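# Gather floor foam blocks into the tote by the door

## Task

Every yellow foam block lying on this room's floor must end up fully inside the tote next to the door, with the tote itself still standing on the floor when finished. The blocks sitting on the desks must not be knocked over, and the robot must not tip over or be left leaning, or the task fails.

## Robot and tools

ROBOT. TidyBot++: a wheeled base 0.54 m long, 0.50 m wide, 0.38 m tall on four powered casters, carrying a single seven-joint arm with a two-finger gripper. The shoulder sits 0.12 m ahead of the base centre, 0.68 m up. Arm segments: upper arm 0.42 m, forearm 0.31 m, hand 0.31 m to the hand point. The arm begins folded, hand pointing down, sticking out up to 0.08 m past the base front. Two cameras: base_camera (fixed on the base, looking forward and down) and wrist_camera (on the hand, looking where it points).

FRAMES. Base frame: origin on the floor below the base centre, x forward, y left, z up, metres. hand_pose is reported in this frame as x, y, z, qw, qx, qy, qz for the point between the finger pads; the hand's own z axis runs along the fingers and the fingers close along its y axis. Odometry frame is the base frame as it was at scene start; base_odometry gives x, y and heading (rad, left positive, -3.142 to 3.142), counted from wheel turns, so slip looks like travel and drift builds up. base_tilt is in degrees, forward and right positive.

TOOL move. Arguments that act: base, joints, target, speeds; plus cameras and blocking. All named motions start together.
- base: object with any of translate_m (forward +, -2 to 2 m), strafe_m (left +, -2 to 2 m), rotate_rad (counter-clockwise from above +, -6.3 to 6.3 rad). These are offsets from where the base last reported itself, along its axes at the start of the command, not positions.
- joints: object of absolute angles in rad by name: joint_1_rad (any angle; positive is clockwise from above, the reverse of heading), joint_2_rad -2.249 to 2.249 (shoulder, 0 = upper arm vertical), joint_3_rad any, joint_4_rad -2.579 to 2.579 (elbow, 0 straight), joint_5_rad any, joint_6_rad -2.099 to 2.099 (wrist), joint_7_rad any (at 1.57 with hand down, fingers open left/right), and gripper_pos 0 (open, about 85 mm gap) to 1 (closed). Unlimited joints take the short way round; turn more than half a turn in several steps.
- target: one list of seven numbers, an absolute hand pose in the base frame: [x, y, z, qw, qx, qy, qz], metres then quaternion. With target, joints may only contain gripper_pos.
- speeds: caps for this action: translate_m and strafe_m 0.05 to 0.5 m/s (give one of them when combining), rotate_rad 0.1 to 1.57 rad/s.
- cameras: list of base_camera, wrist_camera or all; empty list means no images.
- blocking: true/omitted waits until everything stops; false returns in about 0.5 s while motion continues.
Any unknown key makes the call invalid; values out of range get it refused, and a refusal or an uncommanded stop cancels the rest of that reply's move, wait and finished_scene calls.

OTHER TOOLS. wait(seconds 0 to 10, cameras) lets time pass and returns state; it ends early once motions settle. stop(cameras) brakes all running motions. zoom_image(camera, region [x0, y0, x1, y1] pixels, up to 504x504) enlarges part of the latest image. read_manual(section "licences") only returns licence text. finished_scene(scene) ends the scene irreversibly; the goal must hold afterwards without the robot.

RESULTS. Status words per motion: done, moving, off_target (rested away from target, may still push), not_followed (joint targets withheld, e.g. self-collision, with "cause:"), pose unreachable, contact_stop, time_out, torque_fault, limit_stop_at_motor_heat. The move line gives done or the worst status. hand_target shows where joints would put the hand. motor_effort is percent of max torque, peak in brackets. on_its_own lists uncommanded behaviour. Motor temperatures follow joint order. ARM HIT means a hard hit on the base or itself. Quiet values are omitted from results.

PRACTICAL NOTES.
- Hand targets usually land within about 3 cm; correct by adding (wanted minus measured hand_pose) to the last target. To hold still afterwards resend hand_target, not hand_pose. Poses pointing forward, low and near the base go badly and can strike the base; no check protects the base.
- Out-of-reach poses make the arm roam up to 10 s then time_out. A downward hand reaches at most about 0.94 m up, only near the base.
- Gripper gap is roughly 85 x (1 - gripper_pos) mm. Closing on an object reads off_target; done at 1 means empty. Fingertips extend about 20 mm beyond the hand point when closed, so watch the floor.
- Loads make the arm sag; don't command a loaded joint to its own reading. Friction can leave joints slightly short; after a joints move, send last command plus (wanted minus read).
- Blocked joints and bases keep pushing; a blocked base may still say done. Occasionally something tugs briefly at a held object.
- Avoid: dropping or releasing moving blocks, slamming, hard pushes, gripping something hard while it still rests on a surface, twisting or yanking the gripper, driving the arm into desks (torque fault, 10 s arm freeze), catching the arm above about 0.6 m while the base moves, reaching far out or swinging sideways while stretched (tipping). Back off to straighten a lean. Keeping the arm stretched or loaded heats motors; at 75 °C the arm goes limp for 30 to 60 s.
- Thinking time advances the simulation, and running moves continue during it.

Each tool is called after "Request:" by a JSON object that holds its "fn" and its "kwargs".

## Session

Request:
{"fn": "move", "kwargs": {}}

Scene clock: 0.00 s.
Motor temperatures (°C): [37 37 35 38 40 46 46]
base_odometry: x=+0.000 y=+0.000 heading=+0.000
base_tilt: forward=+0.4 right=-0.1
base_status: not commanded
joint_positions: joint_1_rad=-0.035 joint_2_rad=-0.358 joint_3_rad=+3.105 joint_4_rad=-2.537 joint_5_rad=+0.040 joint_6_rad=-0.844 joint_7_rad=+1.590 gripper_pos=+0.000
joint_status: not commanded
motor_effort: joint_1_rad=+0 joint_2_rad=-2 joint_3_rad=+1 joint_4_rad=+15 joint_5_rad=+1 joint_6_rad=+1 joint_7_rad=-1
hand_pose: x=+0.2662 y=+0.0011 z=+0.5871 quat_wxyz=(+0.020, +0.996, +0.056, +0.059) (m; base frame)
hand_target: x=+0.2663 y=+0.0011 z=+0.5871 quat_wxyz=(+0.020, +0.996, +0.056, +0.060) (m; base frame)
hand_status: not commanded
pictures: base_camera, wrist_camera

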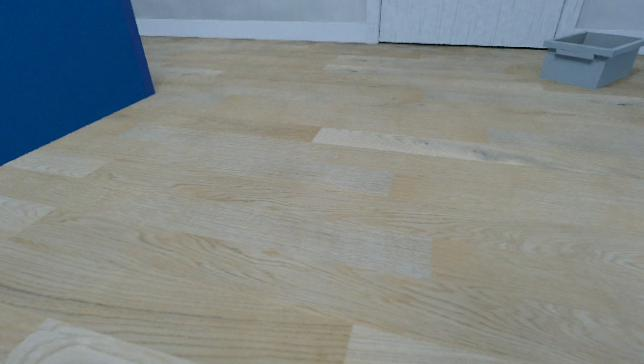

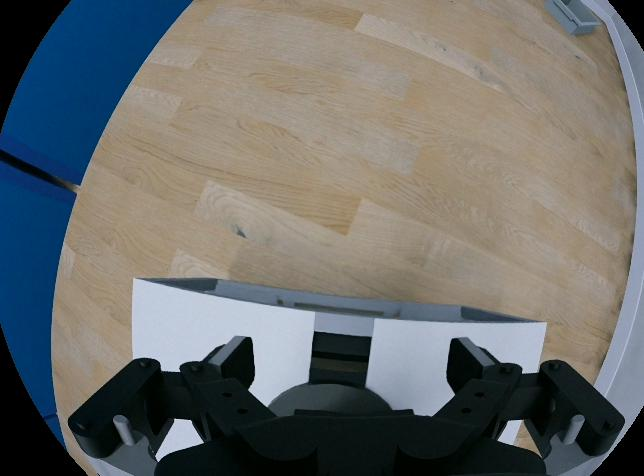

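Request:
{"fn": "move", "kwargs": {"joints": {"joint_6_rad": 0.2}}}

Request:
{"fn": "move", "kwargs": {"base": {"rotate_rad": -1.1}}}

Request:
{"fn": "move", "kwargs": {"base": {"rotate_rad": -1.1}}}

Request:
{"fn": "move", "kwargs": {"base": {"rotate_rad": -1.1}}}

Request:
{"fn": "move", "kwargs": {"base": {"rotate_rad": -1.1}}}

Request:
{"fn": "move", "kwargs": {"base": {"rotate_rad": -1.1}}}

Scene clock: 16.80 s.
move: done
joint_status: all done
motor_effort: joint_1_rad=+0(1) joint_2_rad=-6(6) joint_3_rad=+1(1) joint_4_rad=+19(20) joint_5_rad=+0(0) joint_6_rad=+8(9) joint_7_rad=-1(1)

Scene clock: 18.77 s.
move: done
base_status: done
motor_effort: joint_1_rad=-1(2) joint_2_rad=-6(7) joint_3_rad=+1(2) joint_4_rad=+20(20) joint_5_rad=+0(1) joint_6_rad=+8(9) joint_7_rad=-1(1)

Scene clock: 20.73 s.
move: done
base_status: done
motor_effort: joint_1_rad=-1(2) joint_2_rad=-6(7) joint_3_rad=+1(3) joint_4_rad=+19(20) joint_5_rad=+0(1) joint_6_rad=+8(9) joint_7_rad=-1(1)

Scene clock: 22.70 s.
move: done
base_status: done
motor_effort: joint_1_rad=-1(2) joint_2_rad=-6(7) joint_3_rad=+1(2) joint_4_rad=+19(20) joint_5_rad=+0(0) joint_6_rad=+8(9) joint_7_rad=-1(1)

Scene clock: 24.67 s.
move: done
base_status: done
motor_effort: joint_1_rad=+0(2) joint_2_rad=-7(7) joint_3_rad=+1(2) joint_4_rad=+19(20) joint_5_rad=+0(0) joint_6_rad=+8(9) joint_7_rad=+0(1)

Scene clock: 26.63 s.
move: done
base_odometry: x=+0.000 y=+0.000 heading=+0.788
base_tilt: forward=+0.4 right=-0.1
base_status: done
joint_positions: joint_1_rad=-0.035 joint_2_rad=-0.358 joint_3_rad=+3.105 joint_4_rad=-2.537 joint_5_rad=+0.040 joint_6_rad=+0.170 joint_7_rad=+1.590 gripper_pos=+0.000
motor_effort: joint_1_rad=-1(2) joint_2_rad=-6(7) joint_3_rad=+1(3) joint_4_rad=+20(20) joint_5_rad=+0(0) joint_6_rad=+9(9) joint_7_rad=+0(1)
hand_pose: x=+0.5098 y=+0.0313 z=+0.7638 quat_wxyz=(+0.000, +0.842, +0.059, +0.536) (m; base frame)
pictures: base_camera, wrist_camera
camera_calibration:
wrist_camera: T_world_to_cam=[[0.121581, -0.990451, 0.0650055, -0.0751066], [-0.440964, -0.112571, -0.890437, 0.965188], [0.889252, 0.0795953, -0.450439, 0.0247582], [0, 0, 0, 1]]

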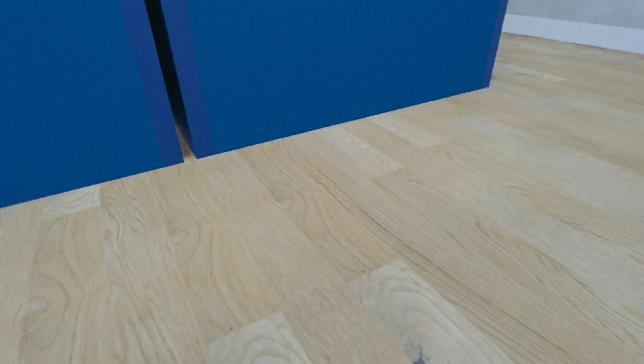

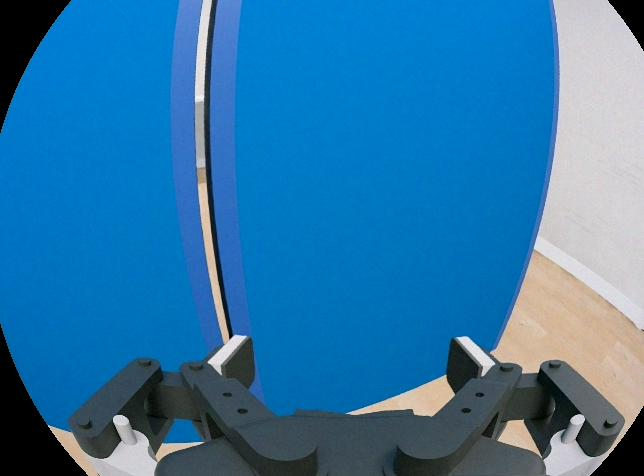

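Request:
{"fn": "move", "kwargs": {"base": {"rotate_rad": 1.2}, "cameras": ["wrist_camera"]}}

Request:
{"fn": "move", "kwargs": {"base": {"rotate_rad": 1.2}, "cameras": ["wrist_camera"]}}

Request:
{"fn": "move", "kwargs": {"base": {"rotate_rad": 1.2}, "cameras": ["wrist_camera"]}}

Request:
{"fn": "move", "kwargs": {"base": {"rotate_rad": 1.2}, "cameras": ["wrist_camera"]}}

Request:
{"fn": "move", "kwargs": {"base": {"rotate_rad": 0.7}, "cameras": ["wrist_camera"]}}

Scene clock: 38.27 s.
move: done
base_status: done
motor_effort: joint_1_rad=-1(2) joint_2_rad=-6(7) joint_3_rad=+1(3) joint_4_rad=+19(20) joint_5_rad=+0(0) joint_6_rad=+9(9) joint_7_rad=-1(1)
pictures: wrist_camera
camera_calibration:
wrist_camera: T_world_to_cam=[[0.12177, -0.990422, 0.0650801, -0.0751806], [-0.440803, -0.11271, -0.890499, 0.965209], [0.889306, 0.0797486, -0.450306, 0.0246187], [0, 0, 0, 1]]

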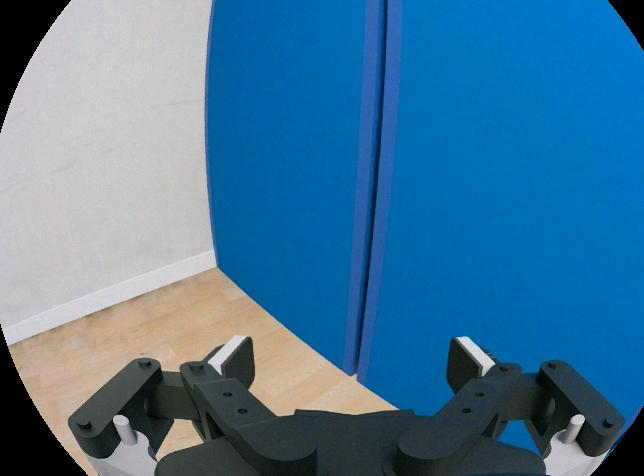

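Scene clock: 40.30 s.
move: done
base_status: done
motor_effort: joint_1_rad=-1(2) joint_2_rad=-6(7) joint_3_rad=+1(2) joint_4_rad=+19(20) joint_5_rad=+0(0) joint_6_rad=+8(9) joint_7_rad=-1(1)
pictures: wrist_camera
camera_calibration:
wrist_camera: T_world_to_cam=[[0.121822, -0.990414, 0.0651044, -0.0752038], [-0.440688, -0.112745, -0.890552, 0.96523], [0.889356, 0.0797982, -0.450198, 0.0245105], [0, 0, 0, 1]]

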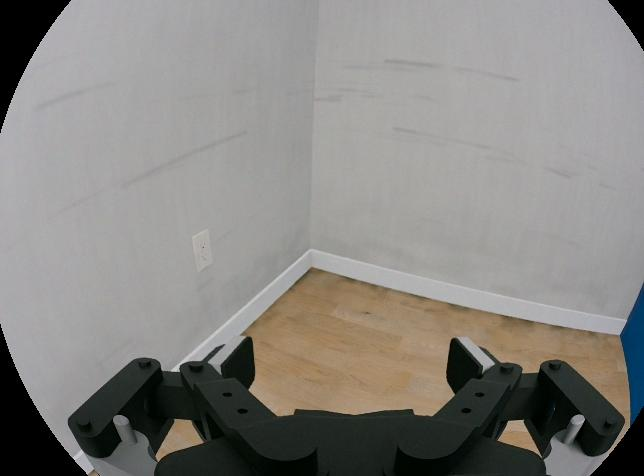

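Scene clock: 42.33 s.
move: done
base_status: done
motor_effort: joint_1_rad=-1(2) joint_2_rad=-6(7) joint_3_rad=+1(2) joint_4_rad=+20(20) joint_5_rad=+0(0) joint_6_rad=+8(9) joint_7_rad=-1(1)
pictures: wrist_camera
camera_calibration:
wrist_camera: T_world_to_cam=[[0.121875, -0.990406, 0.0651267, -0.0752255], [-0.440627, -0.112784, -0.890577, 0.965239], [0.889379, 0.0798429, -0.450145, 0.0244572], [0, 0, 0, 1]]

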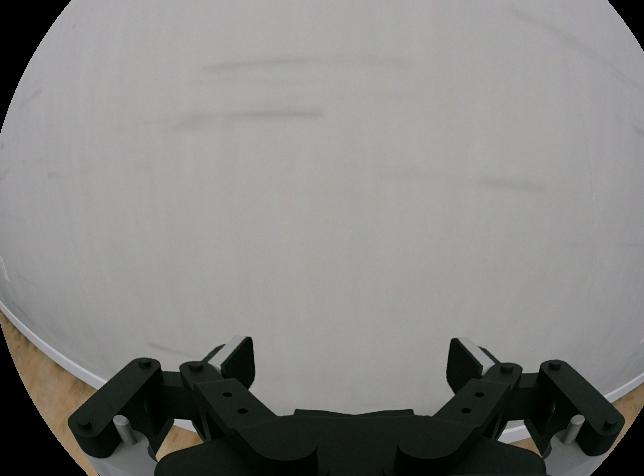

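Scene clock: 44.37 s.
move: done
base_status: done
motor_effort: joint_1_rad=-1(2) joint_2_rad=-6(7) joint_3_rad=+1(2) joint_4_rad=+20(20) joint_5_rad=+0(1) joint_6_rad=+8(9) joint_7_rad=-1(1)
pictures: wrist_camera
camera_calibration:
wrist_camera: T_world_to_cam=[[0.121929, -0.990398, 0.065149, -0.0752473], [-0.440566, -0.112823, -0.890603, 0.965249], [0.889402, 0.0798875, -0.450092, 0.024404], [0, 0, 0, 1]]

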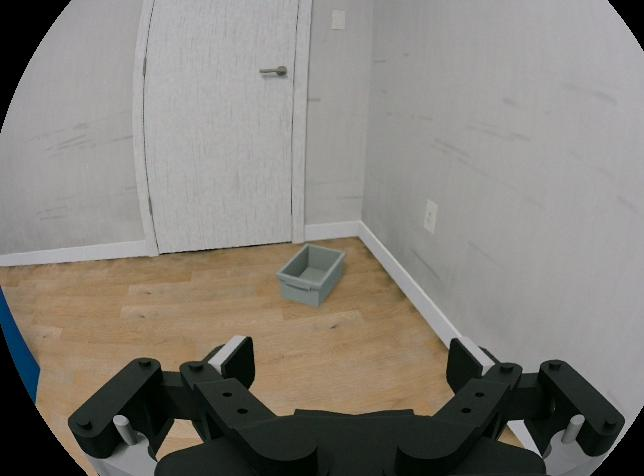

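Scene clock: 46.00 s.
move: done
base_odometry: x=+0.000 y=+0.000 heading=+0.000
base_tilt: forward=+0.4 right=-0.1
base_status: done
joint_positions: joint_1_rad=-0.035 joint_2_rad=-0.358 joint_3_rad=+3.105 joint_4_rad=-2.537 joint_5_rad=+0.040 joint_6_rad=+0.171 joint_7_rad=+1.590 gripper_pos=+0.000
motor_effort: joint_1_rad=-1(2) joint_2_rad=-6(7) joint_3_rad=+1(2) joint_4_rad=+20(20) joint_5_rad=+0(0) joint_6_rad=+8(9) joint_7_rad=-1(1)
hand_pose: x=+0.5099 y=+0.0315 z=+0.7640 quat_wxyz=(+0.000, +0.842, +0.059, +0.537) (m; base frame)
pictures: wrist_camera
camera_calibration:
wrist_camera: T_world_to_cam=[[0.121982, -0.99039, 0.0651714, -0.075269], [-0.440505, -0.112862, -0.890628, 0.965258], [0.889425, 0.0799322, -0.450039, 0.0243507], [0, 0, 0, 1]]

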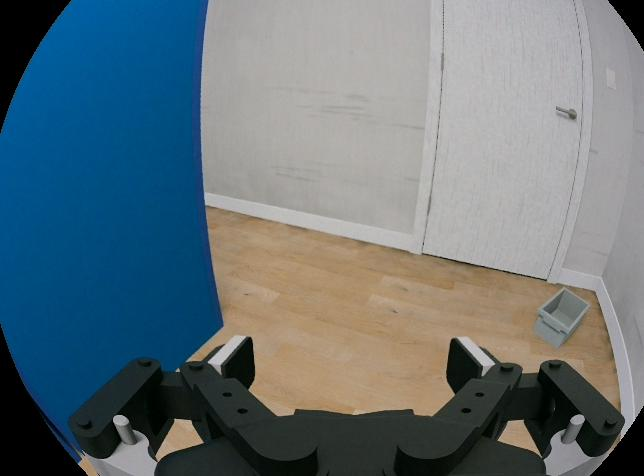

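Request:
{"fn": "move", "kwargs": {"base": {"translate_m": 1.65, "strafe_m": -0.1}, "joints": {"joint_6_rad": -0.844}, "cameras": []}}

Request:
{"fn": "move", "kwargs": {"base": {"rotate_rad": 1.57}, "cameras": []}}

Request:
{"fn": "move", "kwargs": {"joints": {"joint_6_rad": 0.2}}}

Scene clock: 67.80 s.
move: done
base_status: done
joint_status: all done
motor_effort: joint_1_rad=-1(2) joint_2_rad=-2(6) joint_3_rad=+1(2) joint_4_rad=+15(20) joint_5_rad=+0(1) joint_6_rad=+2(9) joint_7_rad=-1(1)
pictures: none

Scene clock: 70.10 s.
move: done
base_status: done
motor_effort: joint_1_rad=-1(2) joint_2_rad=-2(3) joint_3_rad=+1(2) joint_4_rad=+15(16) joint_5_rad=+0(1) joint_6_rad=+2(2) joint_7_rad=-1(2)
pictures: none

Scene clock: 71.80 s.
move: done
base_odometry: x=+1.650 y=-0.099 heading=+1.570
base_tilt: forward=+0.5 right=-0.1
joint_positions: joint_1_rad=-0.035 joint_2_rad=-0.359 joint_3_rad=+3.105 joint_4_rad=-2.538 joint_5_rad=+0.040 joint_6_rad=+0.170 joint_7_rad=+1.590 gripper_pos=+0.000
joint_status: all done
motor_effort: joint_1_rad=+0(1) joint_2_rad=-6(6) joint_3_rad=+1(1) joint_4_rad=+19(20) joint_5_rad=+0(0) joint_6_rad=+8(9) joint_7_rad=-1(1)
hand_pose: x=+0.5094 y=+0.0315 z=+0.7639 quat_wxyz=(+0.000, +0.842, +0.059, +0.536) (m; base frame)
pictures: base_camera, wrist_camera
camera_calibration:
wrist_camera: T_world_to_cam=[[0.121945, -0.990391, 0.0652265, -0.0752808], [-0.440747, -0.112916, -0.890501, 0.965021], [0.88931, 0.079844, -0.450281, 0.0249464], [0, 0, 0, 1]]

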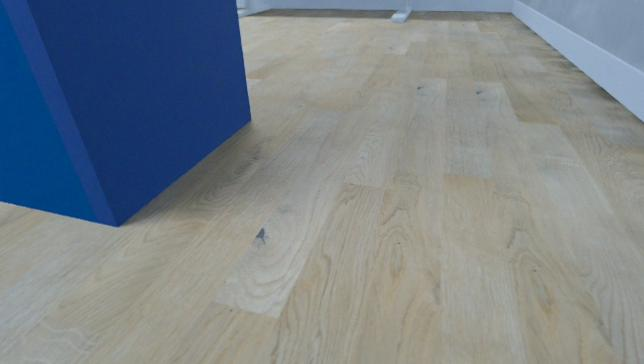

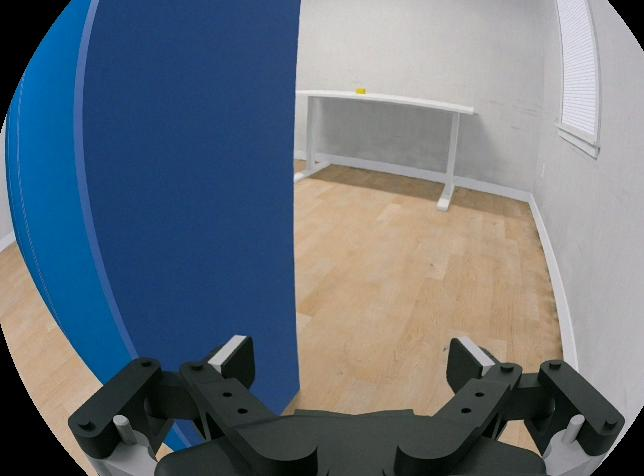

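Request:
{"fn": "move", "kwargs": {"base": {"strafe_m": -0.22}, "cameras": []}}

Request:
{"fn": "move", "kwargs": {"base": {"translate_m": 1.3}, "cameras": ["wrist_camera","base_camera"]}}

Request:
{"fn": "move", "kwargs": {"base": {"rotate_rad": 1.0}, "cameras": ["wrist_camera"]}}

Scene clock: 89.07 s.
move: time_out
base_odometry: x=+1.795 y=-0.099 heading=+1.572
base_tilt: forward=+0.4 right=-0.1
base_status: strafe_m time_out (by the wheels' count: -0.144 of -0.220)
joint_positions: joint_1_rad=-0.033 joint_2_rad=-0.358 joint_3_rad=+3.108 joint_4_rad=-2.539 joint_5_rad=+0.040 joint_6_rad=+0.174 joint_7_rad=+1.590 gripper_pos=+0.000
motor_effort: joint_1_rad=-1(4) joint_2_rad=-6(11) joint_3_rad=+1(11) joint_4_rad=+19(21) joint_5_rad=+0(1) joint_6_rad=+8(9) joint_7_rad=-1(1)
hand_pose: x=+0.5099 y=+0.0299 z=+0.7641 quat_wxyz=(+0.000, +0.842, +0.057, +0.537) (m; base frame)
pictures: none

not run: a stop that you did not command came earlier in this reply.

not run: a stop that you did not command came earlier in this reply.

Request:
{"fn": "move", "kwargs": {"base": {"strafe_m": 0.06}, "cameras": ["base_camera"]}}

Request:
{"fn": "move", "kwargs": {"base": {"translate_m": 1.3}, "cameras": ["wrist_camera","base_camera"]}}

Request:
{"fn": "move", "kwargs": {"base": {"rotate_rad": 1.0}, "cameras": ["wrist_camera"]}}

Scene clock: 99.60 s.
move: done
base_status: done
motor_effort: joint_1_rad=+0(2) joint_2_rad=-6(6) joint_3_rad=+1(3) joint_4_rad=+20(20) joint_5_rad=+0(1) joint_6_rad=+8(9) joint_7_rad=+0(1)
pictures: base_camera

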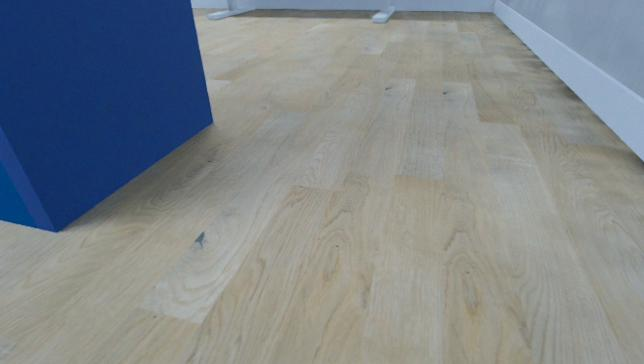

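Scene clock: 103.57 s.
move: done
base_status: done
motor_effort: joint_1_rad=-1(2) joint_2_rad=-6(8) joint_3_rad=+1(2) joint_4_rad=+20(21) joint_5_rad=+0(0) joint_6_rad=+8(9) joint_7_rad=-1(1)
pictures: base_camera, wrist_camera
camera_calibration:
wrist_camera: T_world_to_cam=[[0.118294, -0.990902, 0.0641851, -0.074127], [-0.44075, -0.110319, -0.890825, 0.96492], [0.889801, 0.0770894, -0.44979, 0.023804], [0, 0, 0, 1]]

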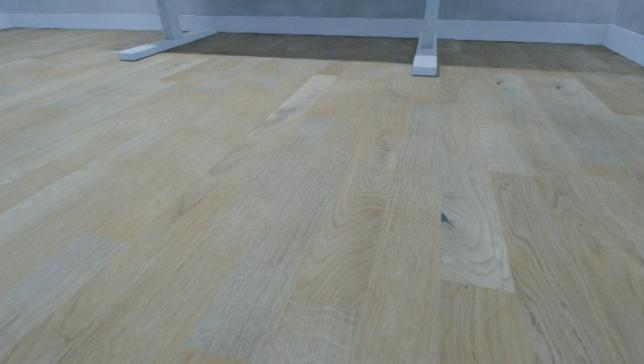

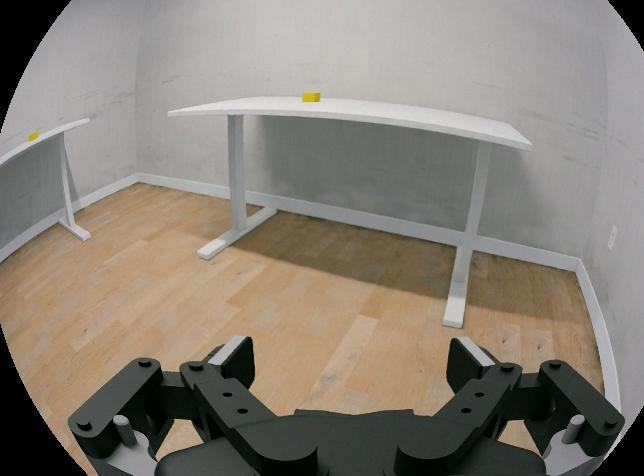

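Scene clock: 105.47 s.
move: done
base_odometry: x=+1.733 y=+1.201 heading=+2.571
base_tilt: forward=+0.4 right=-0.1
base_status: done
joint_positions: joint_1_rad=-0.033 joint_2_rad=-0.356 joint_3_rad=+3.107 joint_4_rad=-2.539 joint_5_rad=+0.040 joint_6_rad=+0.174 joint_7_rad=+1.590 gripper_pos=+0.000
motor_effort: joint_1_rad=-1(2) joint_2_rad=-6(7) joint_3_rad=+1(2) joint_4_rad=+19(20) joint_5_rad=+0(0) joint_6_rad=+8(9) joint_7_rad=-1(1)
hand_pose: x=+0.5100 y=+0.0302 z=+0.7635 quat_wxyz=(+0.000, +0.842, +0.057, +0.537) (m; base frame)
pictures: wrist_camera
camera_calibration:
wrist_camera: T_world_to_cam=[[0.118705, -0.990844, 0.0643279, -0.0742727], [-0.4407, -0.11063, -0.890811, 0.964901], [0.889771, 0.0773941, -0.449797, 0.0238155], [0, 0, 0, 1]]

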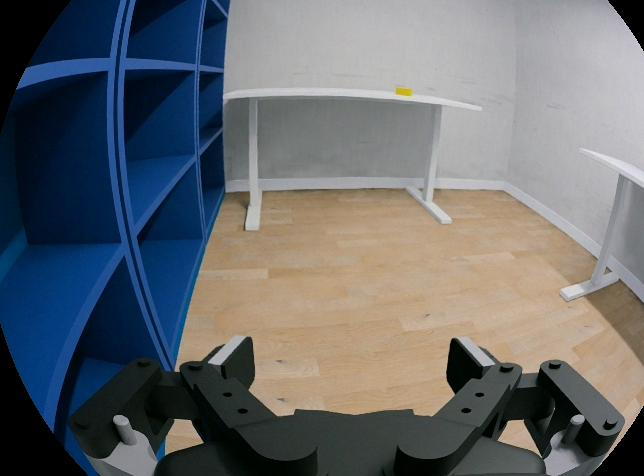

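Request:
{"fn": "move", "kwargs": {"base": {"translate_m": 0.9}}}

Request:
{"fn": "move", "kwargs": {"base": {"rotate_rad": 0.9}, "cameras": ["wrist_camera","base_camera"]}}

Request:
{"fn": "move", "kwargs": {"base": {"rotate_rad": -1.8}, "cameras": ["wrist_camera"]}}

Scene clock: 116.93 s.
move: done
base_status: done
motor_effort: joint_1_rad=+0(1) joint_2_rad=-6(8) joint_3_rad=+1(2) joint_4_rad=+19(21) joint_5_rad=+0(0) joint_6_rad=+8(9) joint_7_rad=-1(1)

Scene clock: 118.73 s.
move: done
base_status: done
motor_effort: joint_1_rad=-1(2) joint_2_rad=-6(7) joint_3_rad=+1(2) joint_4_rad=+19(20) joint_5_rad=+0(1) joint_6_rad=+8(8) joint_7_rad=-1(1)
pictures: base_camera, wrist_camera
camera_calibration:
wrist_camera: T_world_to_cam=[[0.119082, -0.990798, 0.0643375, -0.0743254], [-0.441514, -0.110881, -0.890376, 0.964697], [0.889317, 0.0776222, -0.450656, 0.0243699], [0, 0, 0, 1]]

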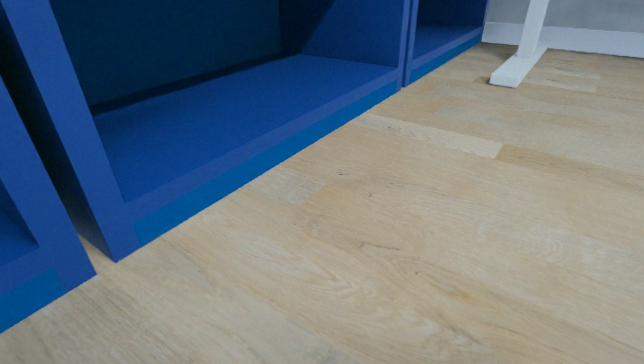

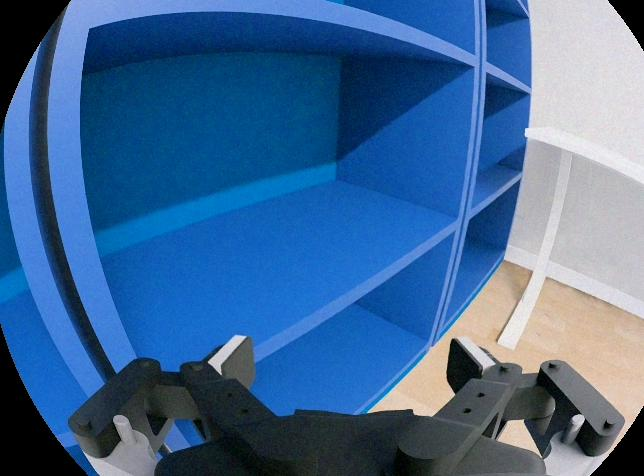

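Scene clock: 121.37 s.
move: done
base_odometry: x=+0.976 y=+1.687 heading=+1.672
base_tilt: forward=+0.4 right=-0.1
base_status: done
joint_positions: joint_1_rad=-0.033 joint_2_rad=-0.355 joint_3_rad=+3.107 joint_4_rad=-2.539 joint_5_rad=+0.040 joint_6_rad=+0.174 joint_7_rad=+1.590 gripper_pos=+0.000
motor_effort: joint_1_rad=+0(2) joint_2_rad=-6(7) joint_3_rad=+1(3) joint_4_rad=+20(20) joint_5_rad=+0(0) joint_6_rad=+9(9) joint_7_rad=-1(1)
hand_pose: x=+0.5101 y=+0.0303 z=+0.7630 quat_wxyz=(+0.000, +0.842, +0.057, +0.536) (m; base frame)
pictures: wrist_camera
camera_calibration:
wrist_camera: T_world_to_cam=[[0.119055, -0.990802, 0.0643273, -0.0743153], [-0.441518, -0.11086, -0.890377, 0.964699], [0.889319, 0.0776023, -0.450655, 0.024369], [0, 0, 0, 1]]

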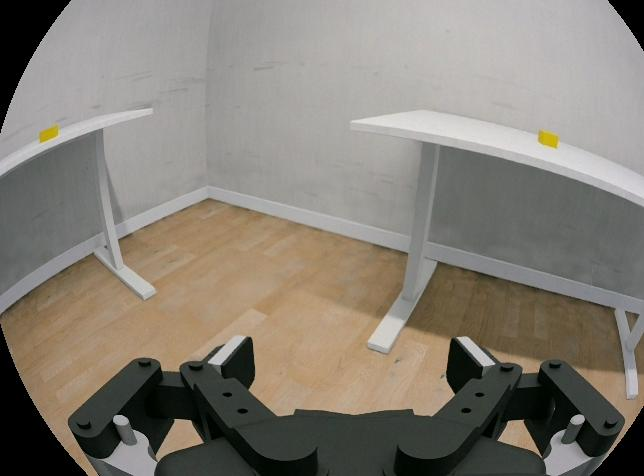

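Request:
{"fn": "move", "kwargs": {"base": {"rotate_rad": -1.0}, "cameras": ["wrist_camera","base_camera"]}}

Request:
{"fn": "move", "kwargs": {"base": {"rotate_rad": -1.0}, "cameras": ["wrist_camera","base_camera"]}}

Request:
{"fn": "move", "kwargs": {"base": {"rotate_rad": -1.0}, "cameras": ["wrist_camera","base_camera"]}}

Request:
{"fn": "move", "kwargs": {"base": {"rotate_rad": -2.2}, "cameras": ["wrist_camera","base_camera"]}}

Scene clock: 144.90 s.
move: done
base_status: done
motor_effort: joint_1_rad=+0(2) joint_2_rad=-6(7) joint_3_rad=+1(2) joint_4_rad=+20(20) joint_5_rad=+0(0) joint_6_rad=+9(9) joint_7_rad=-1(1)
pictures: base_camera, wrist_camera
camera_calibration:
wrist_camera: T_world_to_cam=[[0.119055, -0.990802, 0.0643273, -0.0743153], [-0.441518, -0.11086, -0.890377, 0.964699], [0.889319, 0.0776023, -0.450655, 0.024369], [0, 0, 0, 1]]

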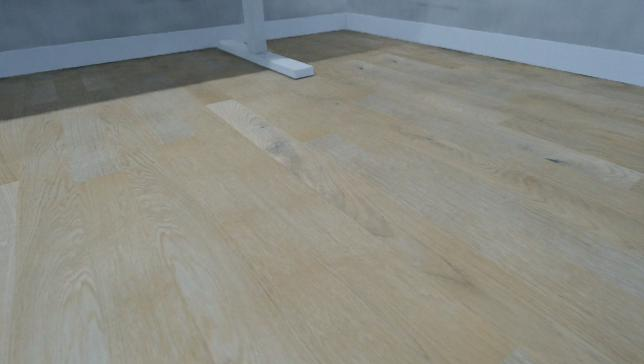

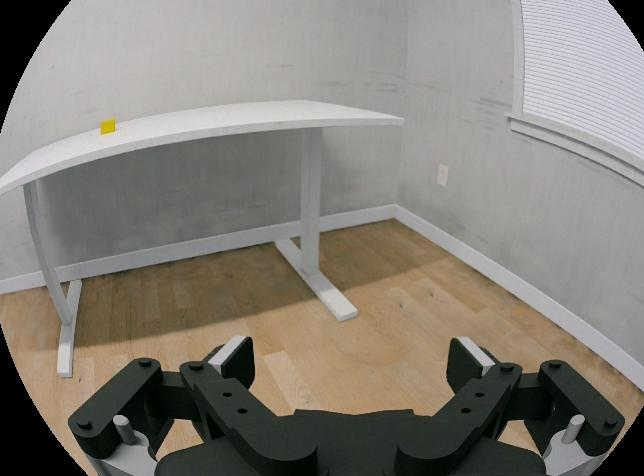

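Scene clock: 146.80 s.
move: done
base_status: done
motor_effort: joint_1_rad=-1(2) joint_2_rad=-6(7) joint_3_rad=+1(3) joint_4_rad=+19(20) joint_5_rad=+0(1) joint_6_rad=+9(9) joint_7_rad=-1(1)
pictures: base_camera, wrist_camera
camera_calibration:
wrist_camera: T_world_to_cam=[[0.119055, -0.990802, 0.0643273, -0.0743153], [-0.441518, -0.11086, -0.890377, 0.964699], [0.889319, 0.0776023, -0.450655, 0.024369], [0, 0, 0, 1]]

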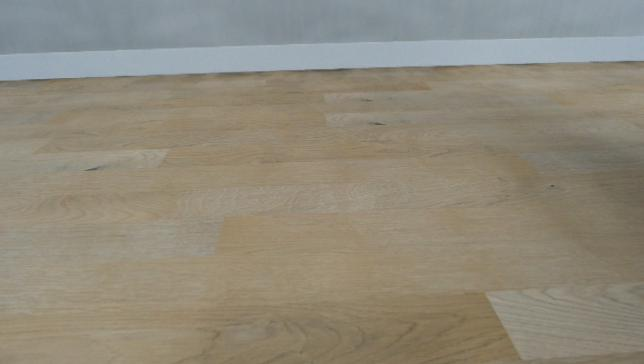

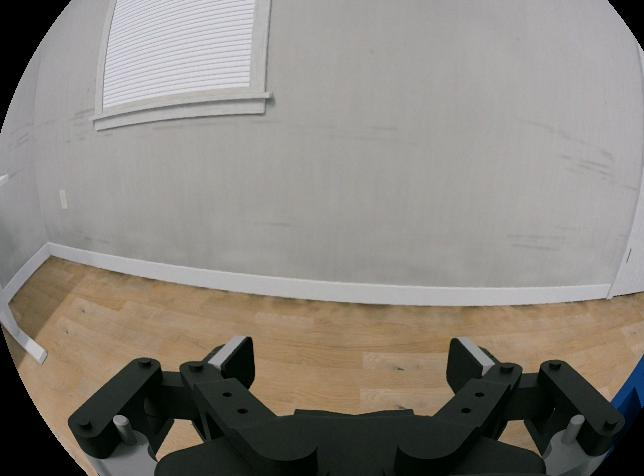

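Scene clock: 148.70 s.
move: done
base_status: done
motor_effort: joint_1_rad=-1(2) joint_2_rad=-6(7) joint_3_rad=+1(3) joint_4_rad=+19(20) joint_5_rad=+0(0) joint_6_rad=+8(9) joint_7_rad=+0(1)
pictures: base_camera, wrist_camera
camera_calibration:
wrist_camera: T_world_to_cam=[[0.119055, -0.990802, 0.0643273, -0.0743153], [-0.441518, -0.11086, -0.890377, 0.964699], [0.889319, 0.0776023, -0.450655, 0.024369], [0, 0, 0, 1]]

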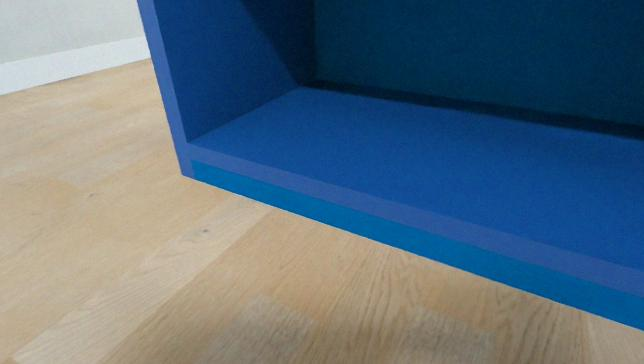

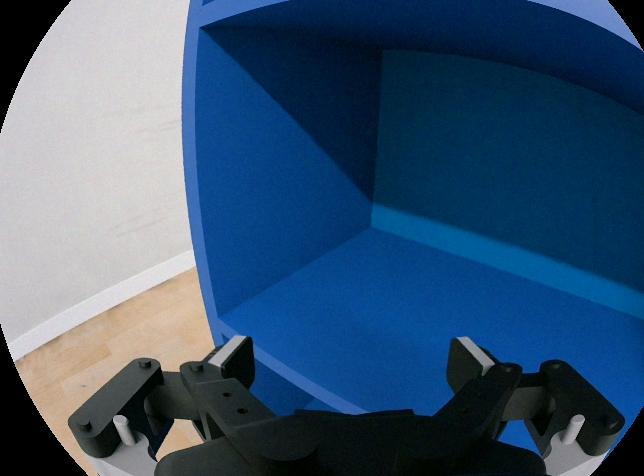

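Scene clock: 151.40 s.
move: done
base_odometry: x=+0.976 y=+1.687 heading=+2.759
base_tilt: forward=+0.4 right=-0.1
base_status: done
joint_positions: joint_1_rad=-0.033 joint_2_rad=-0.355 joint_3_rad=+3.107 joint_4_rad=-2.539 joint_5_rad=+0.040 joint_6_rad=+0.174 joint_7_rad=+1.590 gripper_pos=+0.000
motor_effort: joint_1_rad=+0(2) joint_2_rad=-6(7) joint_3_rad=+1(2) joint_4_rad=+19(20) joint_5_rad=+0(0) joint_6_rad=+8(8) joint_7_rad=+0(1)
hand_pose: x=+0.5101 y=+0.0303 z=+0.7630 quat_wxyz=(+0.000, +0.842, +0.057, +0.536) (m; base frame)
pictures: base_camera, wrist_camera
camera_calibration:
wrist_camera: T_world_to_cam=[[0.119082, -0.990798, 0.0643375, -0.0743254], [-0.441514, -0.110881, -0.890376, 0.964697], [0.889317, 0.0776222, -0.450656, 0.0243699], [0, 0, 0, 1]]

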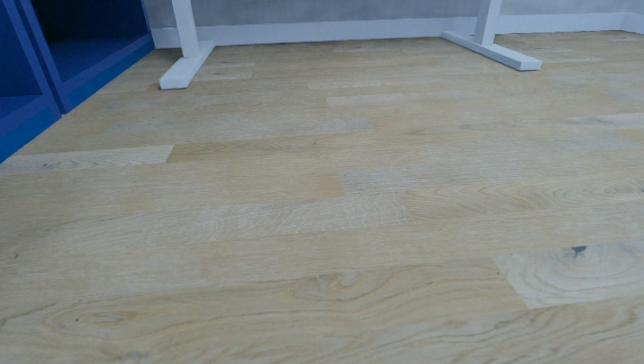

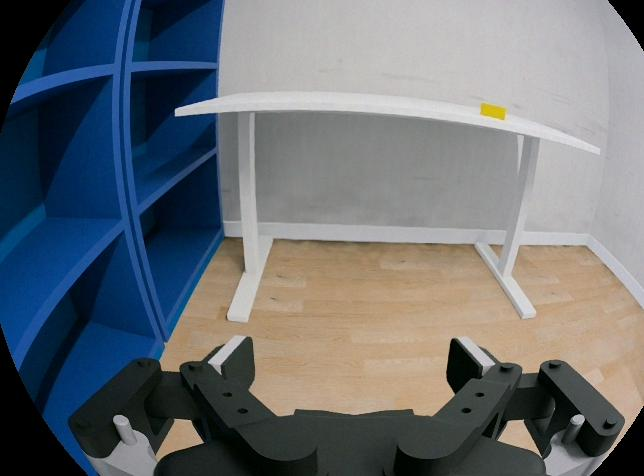

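Request:
{"fn": "zoom_image", "kwargs": {"camera": "base_camera", "region": [120, 20, 320, 120]}}

Request:
{"fn": "zoom_image", "kwargs": {"camera": "wrist_camera", "region": [200, 200, 400, 340]}}

Scaled by 2.520.

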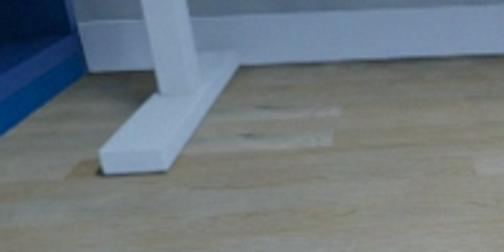

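Scaled by 2.520.

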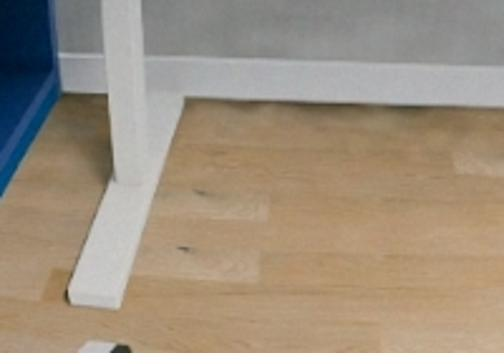

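Request:
{"fn": "move", "kwargs": {"base": {"rotate_rad": 1.953}, "cameras": []}}

Request:
{"fn": "move", "kwargs": {"base": {"strafe_m": 0.75}, "cameras": []}}

Request:
{"fn": "move", "kwargs": {"base": {"translate_m": 1.4}, "cameras": ["wrist_camera","base_camera"]}}

Scene clock: 179.63 s.
move: done
base_status: done
motor_effort: joint_1_rad=-1(2) joint_2_rad=-6(7) joint_3_rad=+1(2) joint_4_rad=+20(20) joint_5_rad=+0(1) joint_6_rad=+8(9) joint_7_rad=-1(1)
pictures: none

Scene clock: 182.50 s.
move: done
base_status: done
motor_effort: joint_1_rad=-1(2) joint_2_rad=-6(7) joint_3_rad=+1(2) joint_4_rad=+19(20) joint_5_rad=+0(0) joint_6_rad=+8(9) joint_7_rad=-1(1)
pictures: none

Scene clock: 186.67 s.
move: done
base_odometry: x=+1.726 y=+0.286 heading=-1.570
base_tilt: forward=+0.4 right=-0.1
base_status: done
joint_positions: joint_1_rad=-0.033 joint_2_rad=-0.355 joint_3_rad=+3.107 joint_4_rad=-2.539 joint_5_rad=+0.040 joint_6_rad=+0.174 joint_7_rad=+1.590 gripper_pos=+0.000
motor_effort: joint_1_rad=-1(1) joint_2_rad=-6(8) joint_3_rad=+1(2) joint_4_rad=+19(21) joint_5_rad=+0(0) joint_6_rad=+8(9) joint_7_rad=-2(2)
hand_pose: x=+0.5102 y=+0.0304 z=+0.7630 quat_wxyz=(+0.000, +0.842, +0.057, +0.536) (m; base frame)
pictures: base_camera, wrist_camera
camera_calibration:
wrist_camera: T_world_to_cam=[[0.119282, -0.99077, 0.0643971, -0.0743902], [-0.441539, -0.111028, -0.890346, 0.964677], [0.889278, 0.0777685, -0.450708, 0.0243824], [0, 0, 0, 1]]

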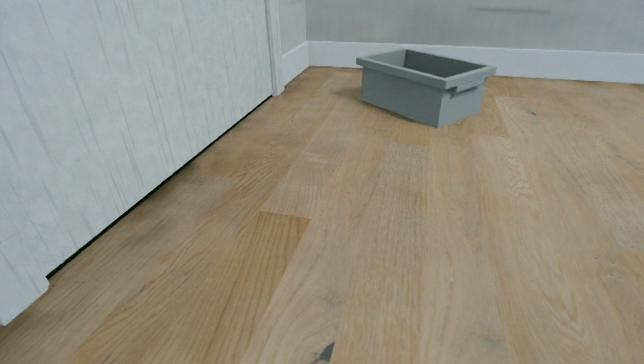

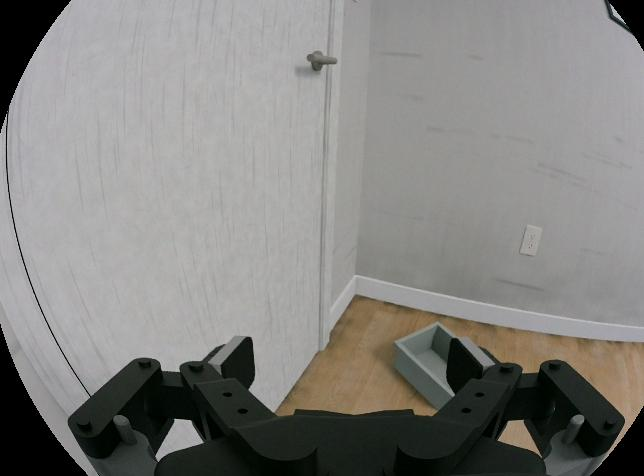

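Request:
{"fn": "move", "kwargs": {"base": {"rotate_rad": -0.48}}}

Scene clock: 198.93 s.
move: done
base_odometry: x=+1.726 y=+0.286 heading=-2.049
base_tilt: forward=+0.5 right=-0.1
base_status: done
joint_positions: joint_1_rad=-0.033 joint_2_rad=-0.355 joint_3_rad=+3.106 joint_4_rad=-2.539 joint_5_rad=+0.040 joint_6_rad=+0.174 joint_7_rad=+1.590 gripper_pos=+0.000
motor_effort: joint_1_rad=-1(2) joint_2_rad=-6(7) joint_3_rad=+1(3) joint_4_rad=+19(20) joint_5_rad=+0(0) joint_6_rad=+8(9) joint_7_rad=-1(1)
hand_pose: x=+0.5102 y=+0.0304 z=+0.7630 quat_wxyz=(+0.000, +0.842, +0.057, +0.536) (m; base frame)
pictures: base_camera, wrist_camera
camera_calibration:
wrist_camera: T_world_to_cam=[[0.119309, -0.990766, 0.0644073, -0.0744003], [-0.441536, -0.11105, -0.890345, 0.964676], [0.889276, 0.0777884, -0.450708, 0.0243832], [0, 0, 0, 1]]

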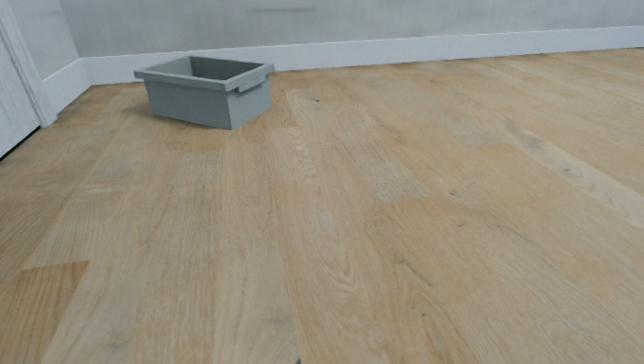

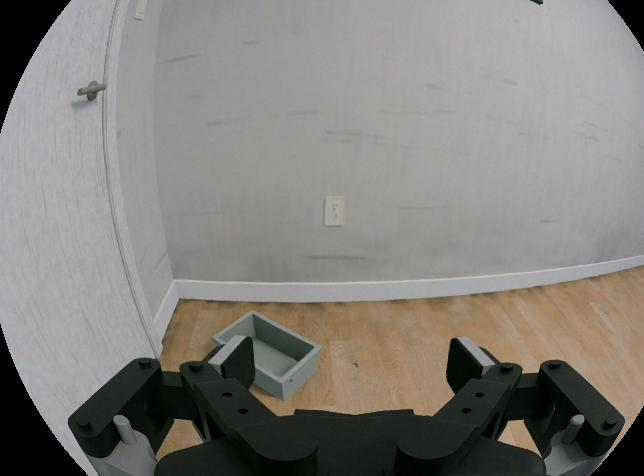

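Request:
{"fn": "move", "kwargs": {"base": {"rotate_rad": -0.9}}}

Request:
{"fn": "move", "kwargs": {"base": {"translate_m": 0.5}, "cameras": ["wrist_camera","base_camera"]}}

Scene clock: 206.53 s.
move: done
base_status: done
motor_effort: joint_1_rad=+0(2) joint_2_rad=-6(7) joint_3_rad=+1(2) joint_4_rad=+19(20) joint_5_rad=+0(1) joint_6_rad=+8(9) joint_7_rad=-1(1)

Scene clock: 208.87 s.
move: done
base_odometry: x=+1.235 y=+0.190 heading=-2.949
base_tilt: forward=+0.4 right=-0.1
base_status: done
joint_positions: joint_1_rad=-0.033 joint_2_rad=-0.352 joint_3_rad=+3.106 joint_4_rad=-2.539 joint_5_rad=+0.040 joint_6_rad=+0.175 joint_7_rad=+1.590 gripper_pos=+0.000
motor_effort: joint_1_rad=-1(2) joint_2_rad=-6(8) joint_3_rad=+1(2) joint_4_rad=+19(21) joint_5_rad=+0(0) joint_6_rad=+8(9) joint_7_rad=+0(1)
hand_pose: x=+0.5105 y=+0.0304 z=+0.7618 quat_wxyz=(+0.000, +0.843, +0.057, +0.535) (m; base frame)
pictures: base_camera, wrist_camera
camera_calibration:
wrist_camera: T_world_to_cam=[[0.119518, -0.990759, 0.0641268, -0.0742358], [-0.444272, -0.111133, -0.888972, 0.964074], [0.887884, 0.0777587, -0.453449, 0.0263506], [0, 0, 0, 1]]

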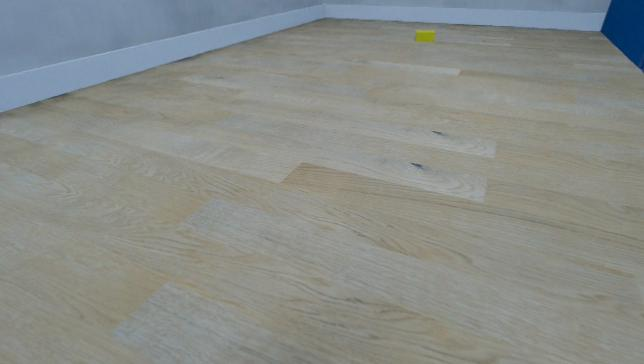

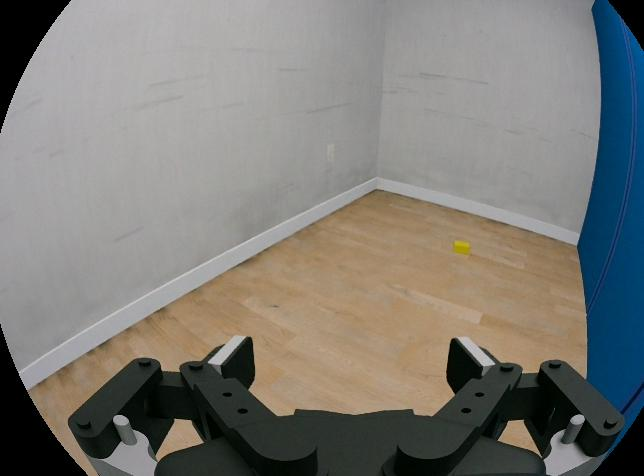

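Request:
{"fn": "move", "kwargs": {"base": {"rotate_rad": -0.26}, "cameras": []}}

Request:
{"fn": "move", "kwargs": {"base": {"translate_m": 1.3}, "cameras": ["wrist_camera","base_camera"]}}

Scene clock: 220.37 s.
move: done
base_status: done
motor_effort: joint_1_rad=-1(2) joint_2_rad=-6(7) joint_3_rad=+1(2) joint_4_rad=+19(20) joint_5_rad=+0(0) joint_6_rad=+8(9) joint_7_rad=-1(1)
pictures: none

Scene clock: 224.33 s.
move: done
base_odometry: x=-0.063 y=+0.277 heading=+3.073
base_tilt: forward=+0.4 right=-0.1
base_status: done
joint_positions: joint_1_rad=-0.033 joint_2_rad=-0.354 joint_3_rad=+3.106 joint_4_rad=-2.539 joint_5_rad=+0.040 joint_6_rad=+0.175 joint_7_rad=+1.590 gripper_pos=+0.000
motor_effort: joint_1_rad=-1(1) joint_2_rad=-6(8) joint_3_rad=+1(2) joint_4_rad=+19(21) joint_5_rad=+0(0) joint_6_rad=+8(9) joint_7_rad=-1(1)
hand_pose: x=+0.5103 y=+0.0304 z=+0.7626 quat_wxyz=(+0.000, +0.842, +0.057, +0.536) (m; base frame)
pictures: base_camera, wrist_camera
camera_calibration:
wrist_camera: T_world_to_cam=[[0.119391, -0.990763, 0.0642983, -0.0743382], [-0.442439, -0.111068, -0.889894, 0.964484], [0.888816, 0.0777976, -0.451613, 0.0249589], [0, 0, 0, 1]]

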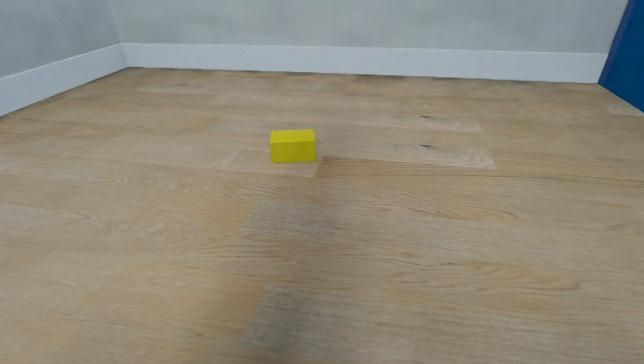

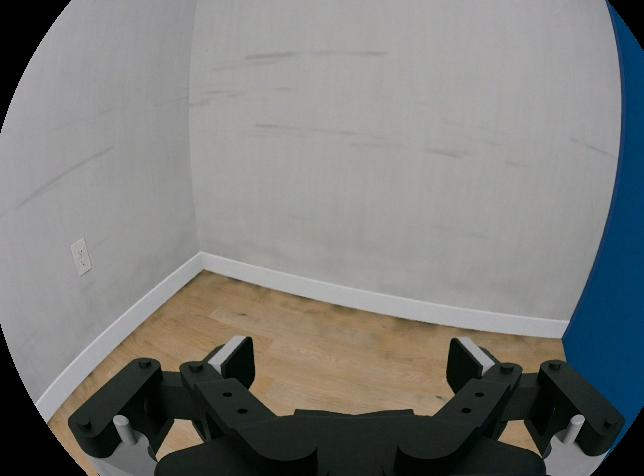

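Request:
{"fn": "move", "kwargs": {"base": {"translate_m": 0.32}, "joints": {"joint_6_rad": -0.844}, "cameras": []}}

Request:
{"fn": "move", "kwargs": {"target": [0.55, 0.06, 0.35, 0, 0.707, 0.707, 0]}}

Scene clock: 246.77 s.
move: done
base_status: done
joint_status: all done
motor_effort: joint_1_rad=-1(2) joint_2_rad=-2(6) joint_3_rad=+1(2) joint_4_rad=+15(20) joint_5_rad=+0(1) joint_6_rad=+2(9) joint_7_rad=-1(1)
pictures: none

Scene clock: 249.57 s.
move: off_target
base_odometry: x=-0.382 y=+0.299 heading=+3.072
base_tilt: forward=+0.4 right=-0.1
joint_positions: joint_1_rad=+0.042 joint_2_rad=+0.908 joint_3_rad=+2.867 joint_4_rad=-1.910 joint_5_rad=+0.508 joint_6_rad=-0.470 joint_7_rad=+2.423 gripper_pos=+0.000
motor_effort: joint_1_rad=-1(2) joint_2_rad=-36(37) joint_3_rad=-4(4) joint_4_rad=+6(16) joint_5_rad=+0(1) joint_6_rad=+0(2) joint_7_rad=-1(1)
hand_pose: x=+0.5219 y=+0.0579 z=+0.3438 quat_wxyz=(-0.018, +0.745, +0.666, -0.033) (m; base frame)
hand_target: x=+0.5500 y=+0.0600 z=+0.3500 quat_wxyz=(+0.000, +0.707, +0.707, +0.000) (m; base frame)
hand_status: off_target (0.029 m and 7.7 deg from the pose sent, 0.367 m and 84.0 deg at the start)
pictures: base_camera, wrist_camera
camera_calibration:
wrist_camera: T_world_to_cam=[[0.990861, -0.100902, -0.0895203, -0.475065], [-0.0965815, -0.993999, 0.0513626, 0.146996], [-0.0941657, -0.0422471, -0.99466, 0.530081], [0, 0, 0, 1]]

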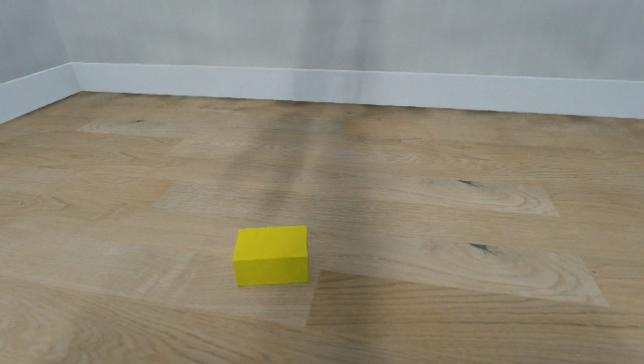

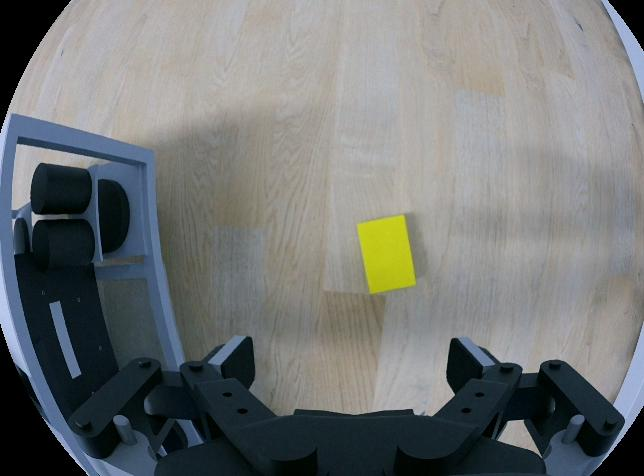

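Request:
{"fn": "move", "kwargs": {"target": [0.58, 0.068, 0.14, 0, 0.682, 0.731, 0]}}

Scene clock: 273.00 s.
move: off_target
base_odometry: x=-0.382 y=+0.299 heading=+3.072
base_tilt: forward=+0.4 right=-0.1
joint_positions: joint_1_rad=-0.028 joint_2_rad=+1.409 joint_3_rad=+2.978 joint_4_rad=-1.604 joint_5_rad=+0.668 joint_6_rad=-0.257 joint_7_rad=+2.424 gripper_pos=+0.000
motor_effort: joint_1_rad=-1(1) joint_2_rad=-41(44) joint_3_rad=-3(4) joint_4_rad=+2(6) joint_5_rad=+0(1) joint_6_rad=+0(0) joint_7_rad=-1(1)
hand_pose: x=+0.5496 y=+0.0644 z=+0.1336 quat_wxyz=(-0.025, +0.707, +0.707, -0.026) (m; base frame)
hand_target: x=+0.5800 y=+0.0680 z=+0.1400 quat_wxyz=(+0.000, +0.682, +0.731, +0.000) (m; base frame)
hand_status: off_target (0.031 m and 5.7 deg from the pose sent, 0.212 m and 11.2 deg at the start)
pictures: base_camera, wrist_camera
camera_calibration:
wrist_camera: T_world_to_cam=[[0.995802, 0.0123624, -0.0906947, -0.530509], [0.014913, -0.999511, 0.0274998, 0.109188], [-0.0903103, -0.0287369, -0.995499, 0.320976], [0, 0, 0, 1]]

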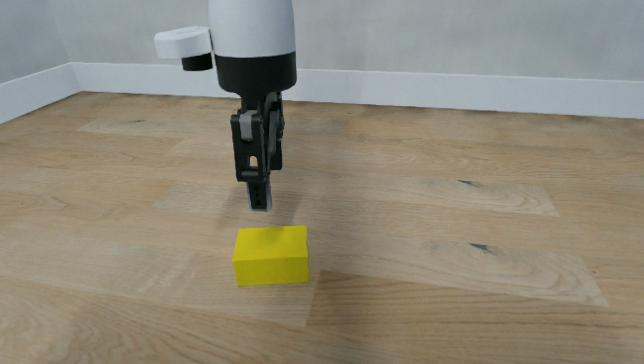

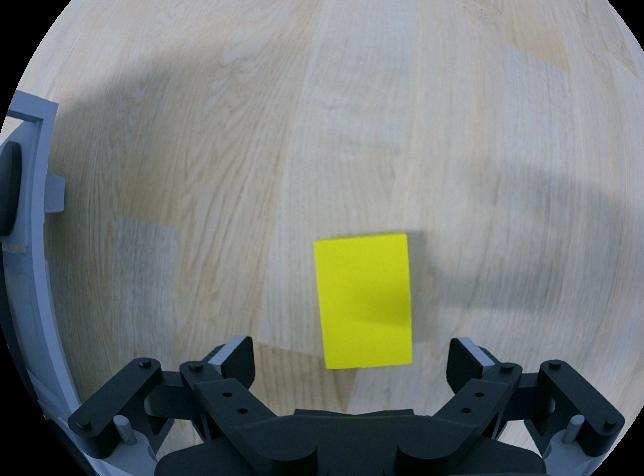

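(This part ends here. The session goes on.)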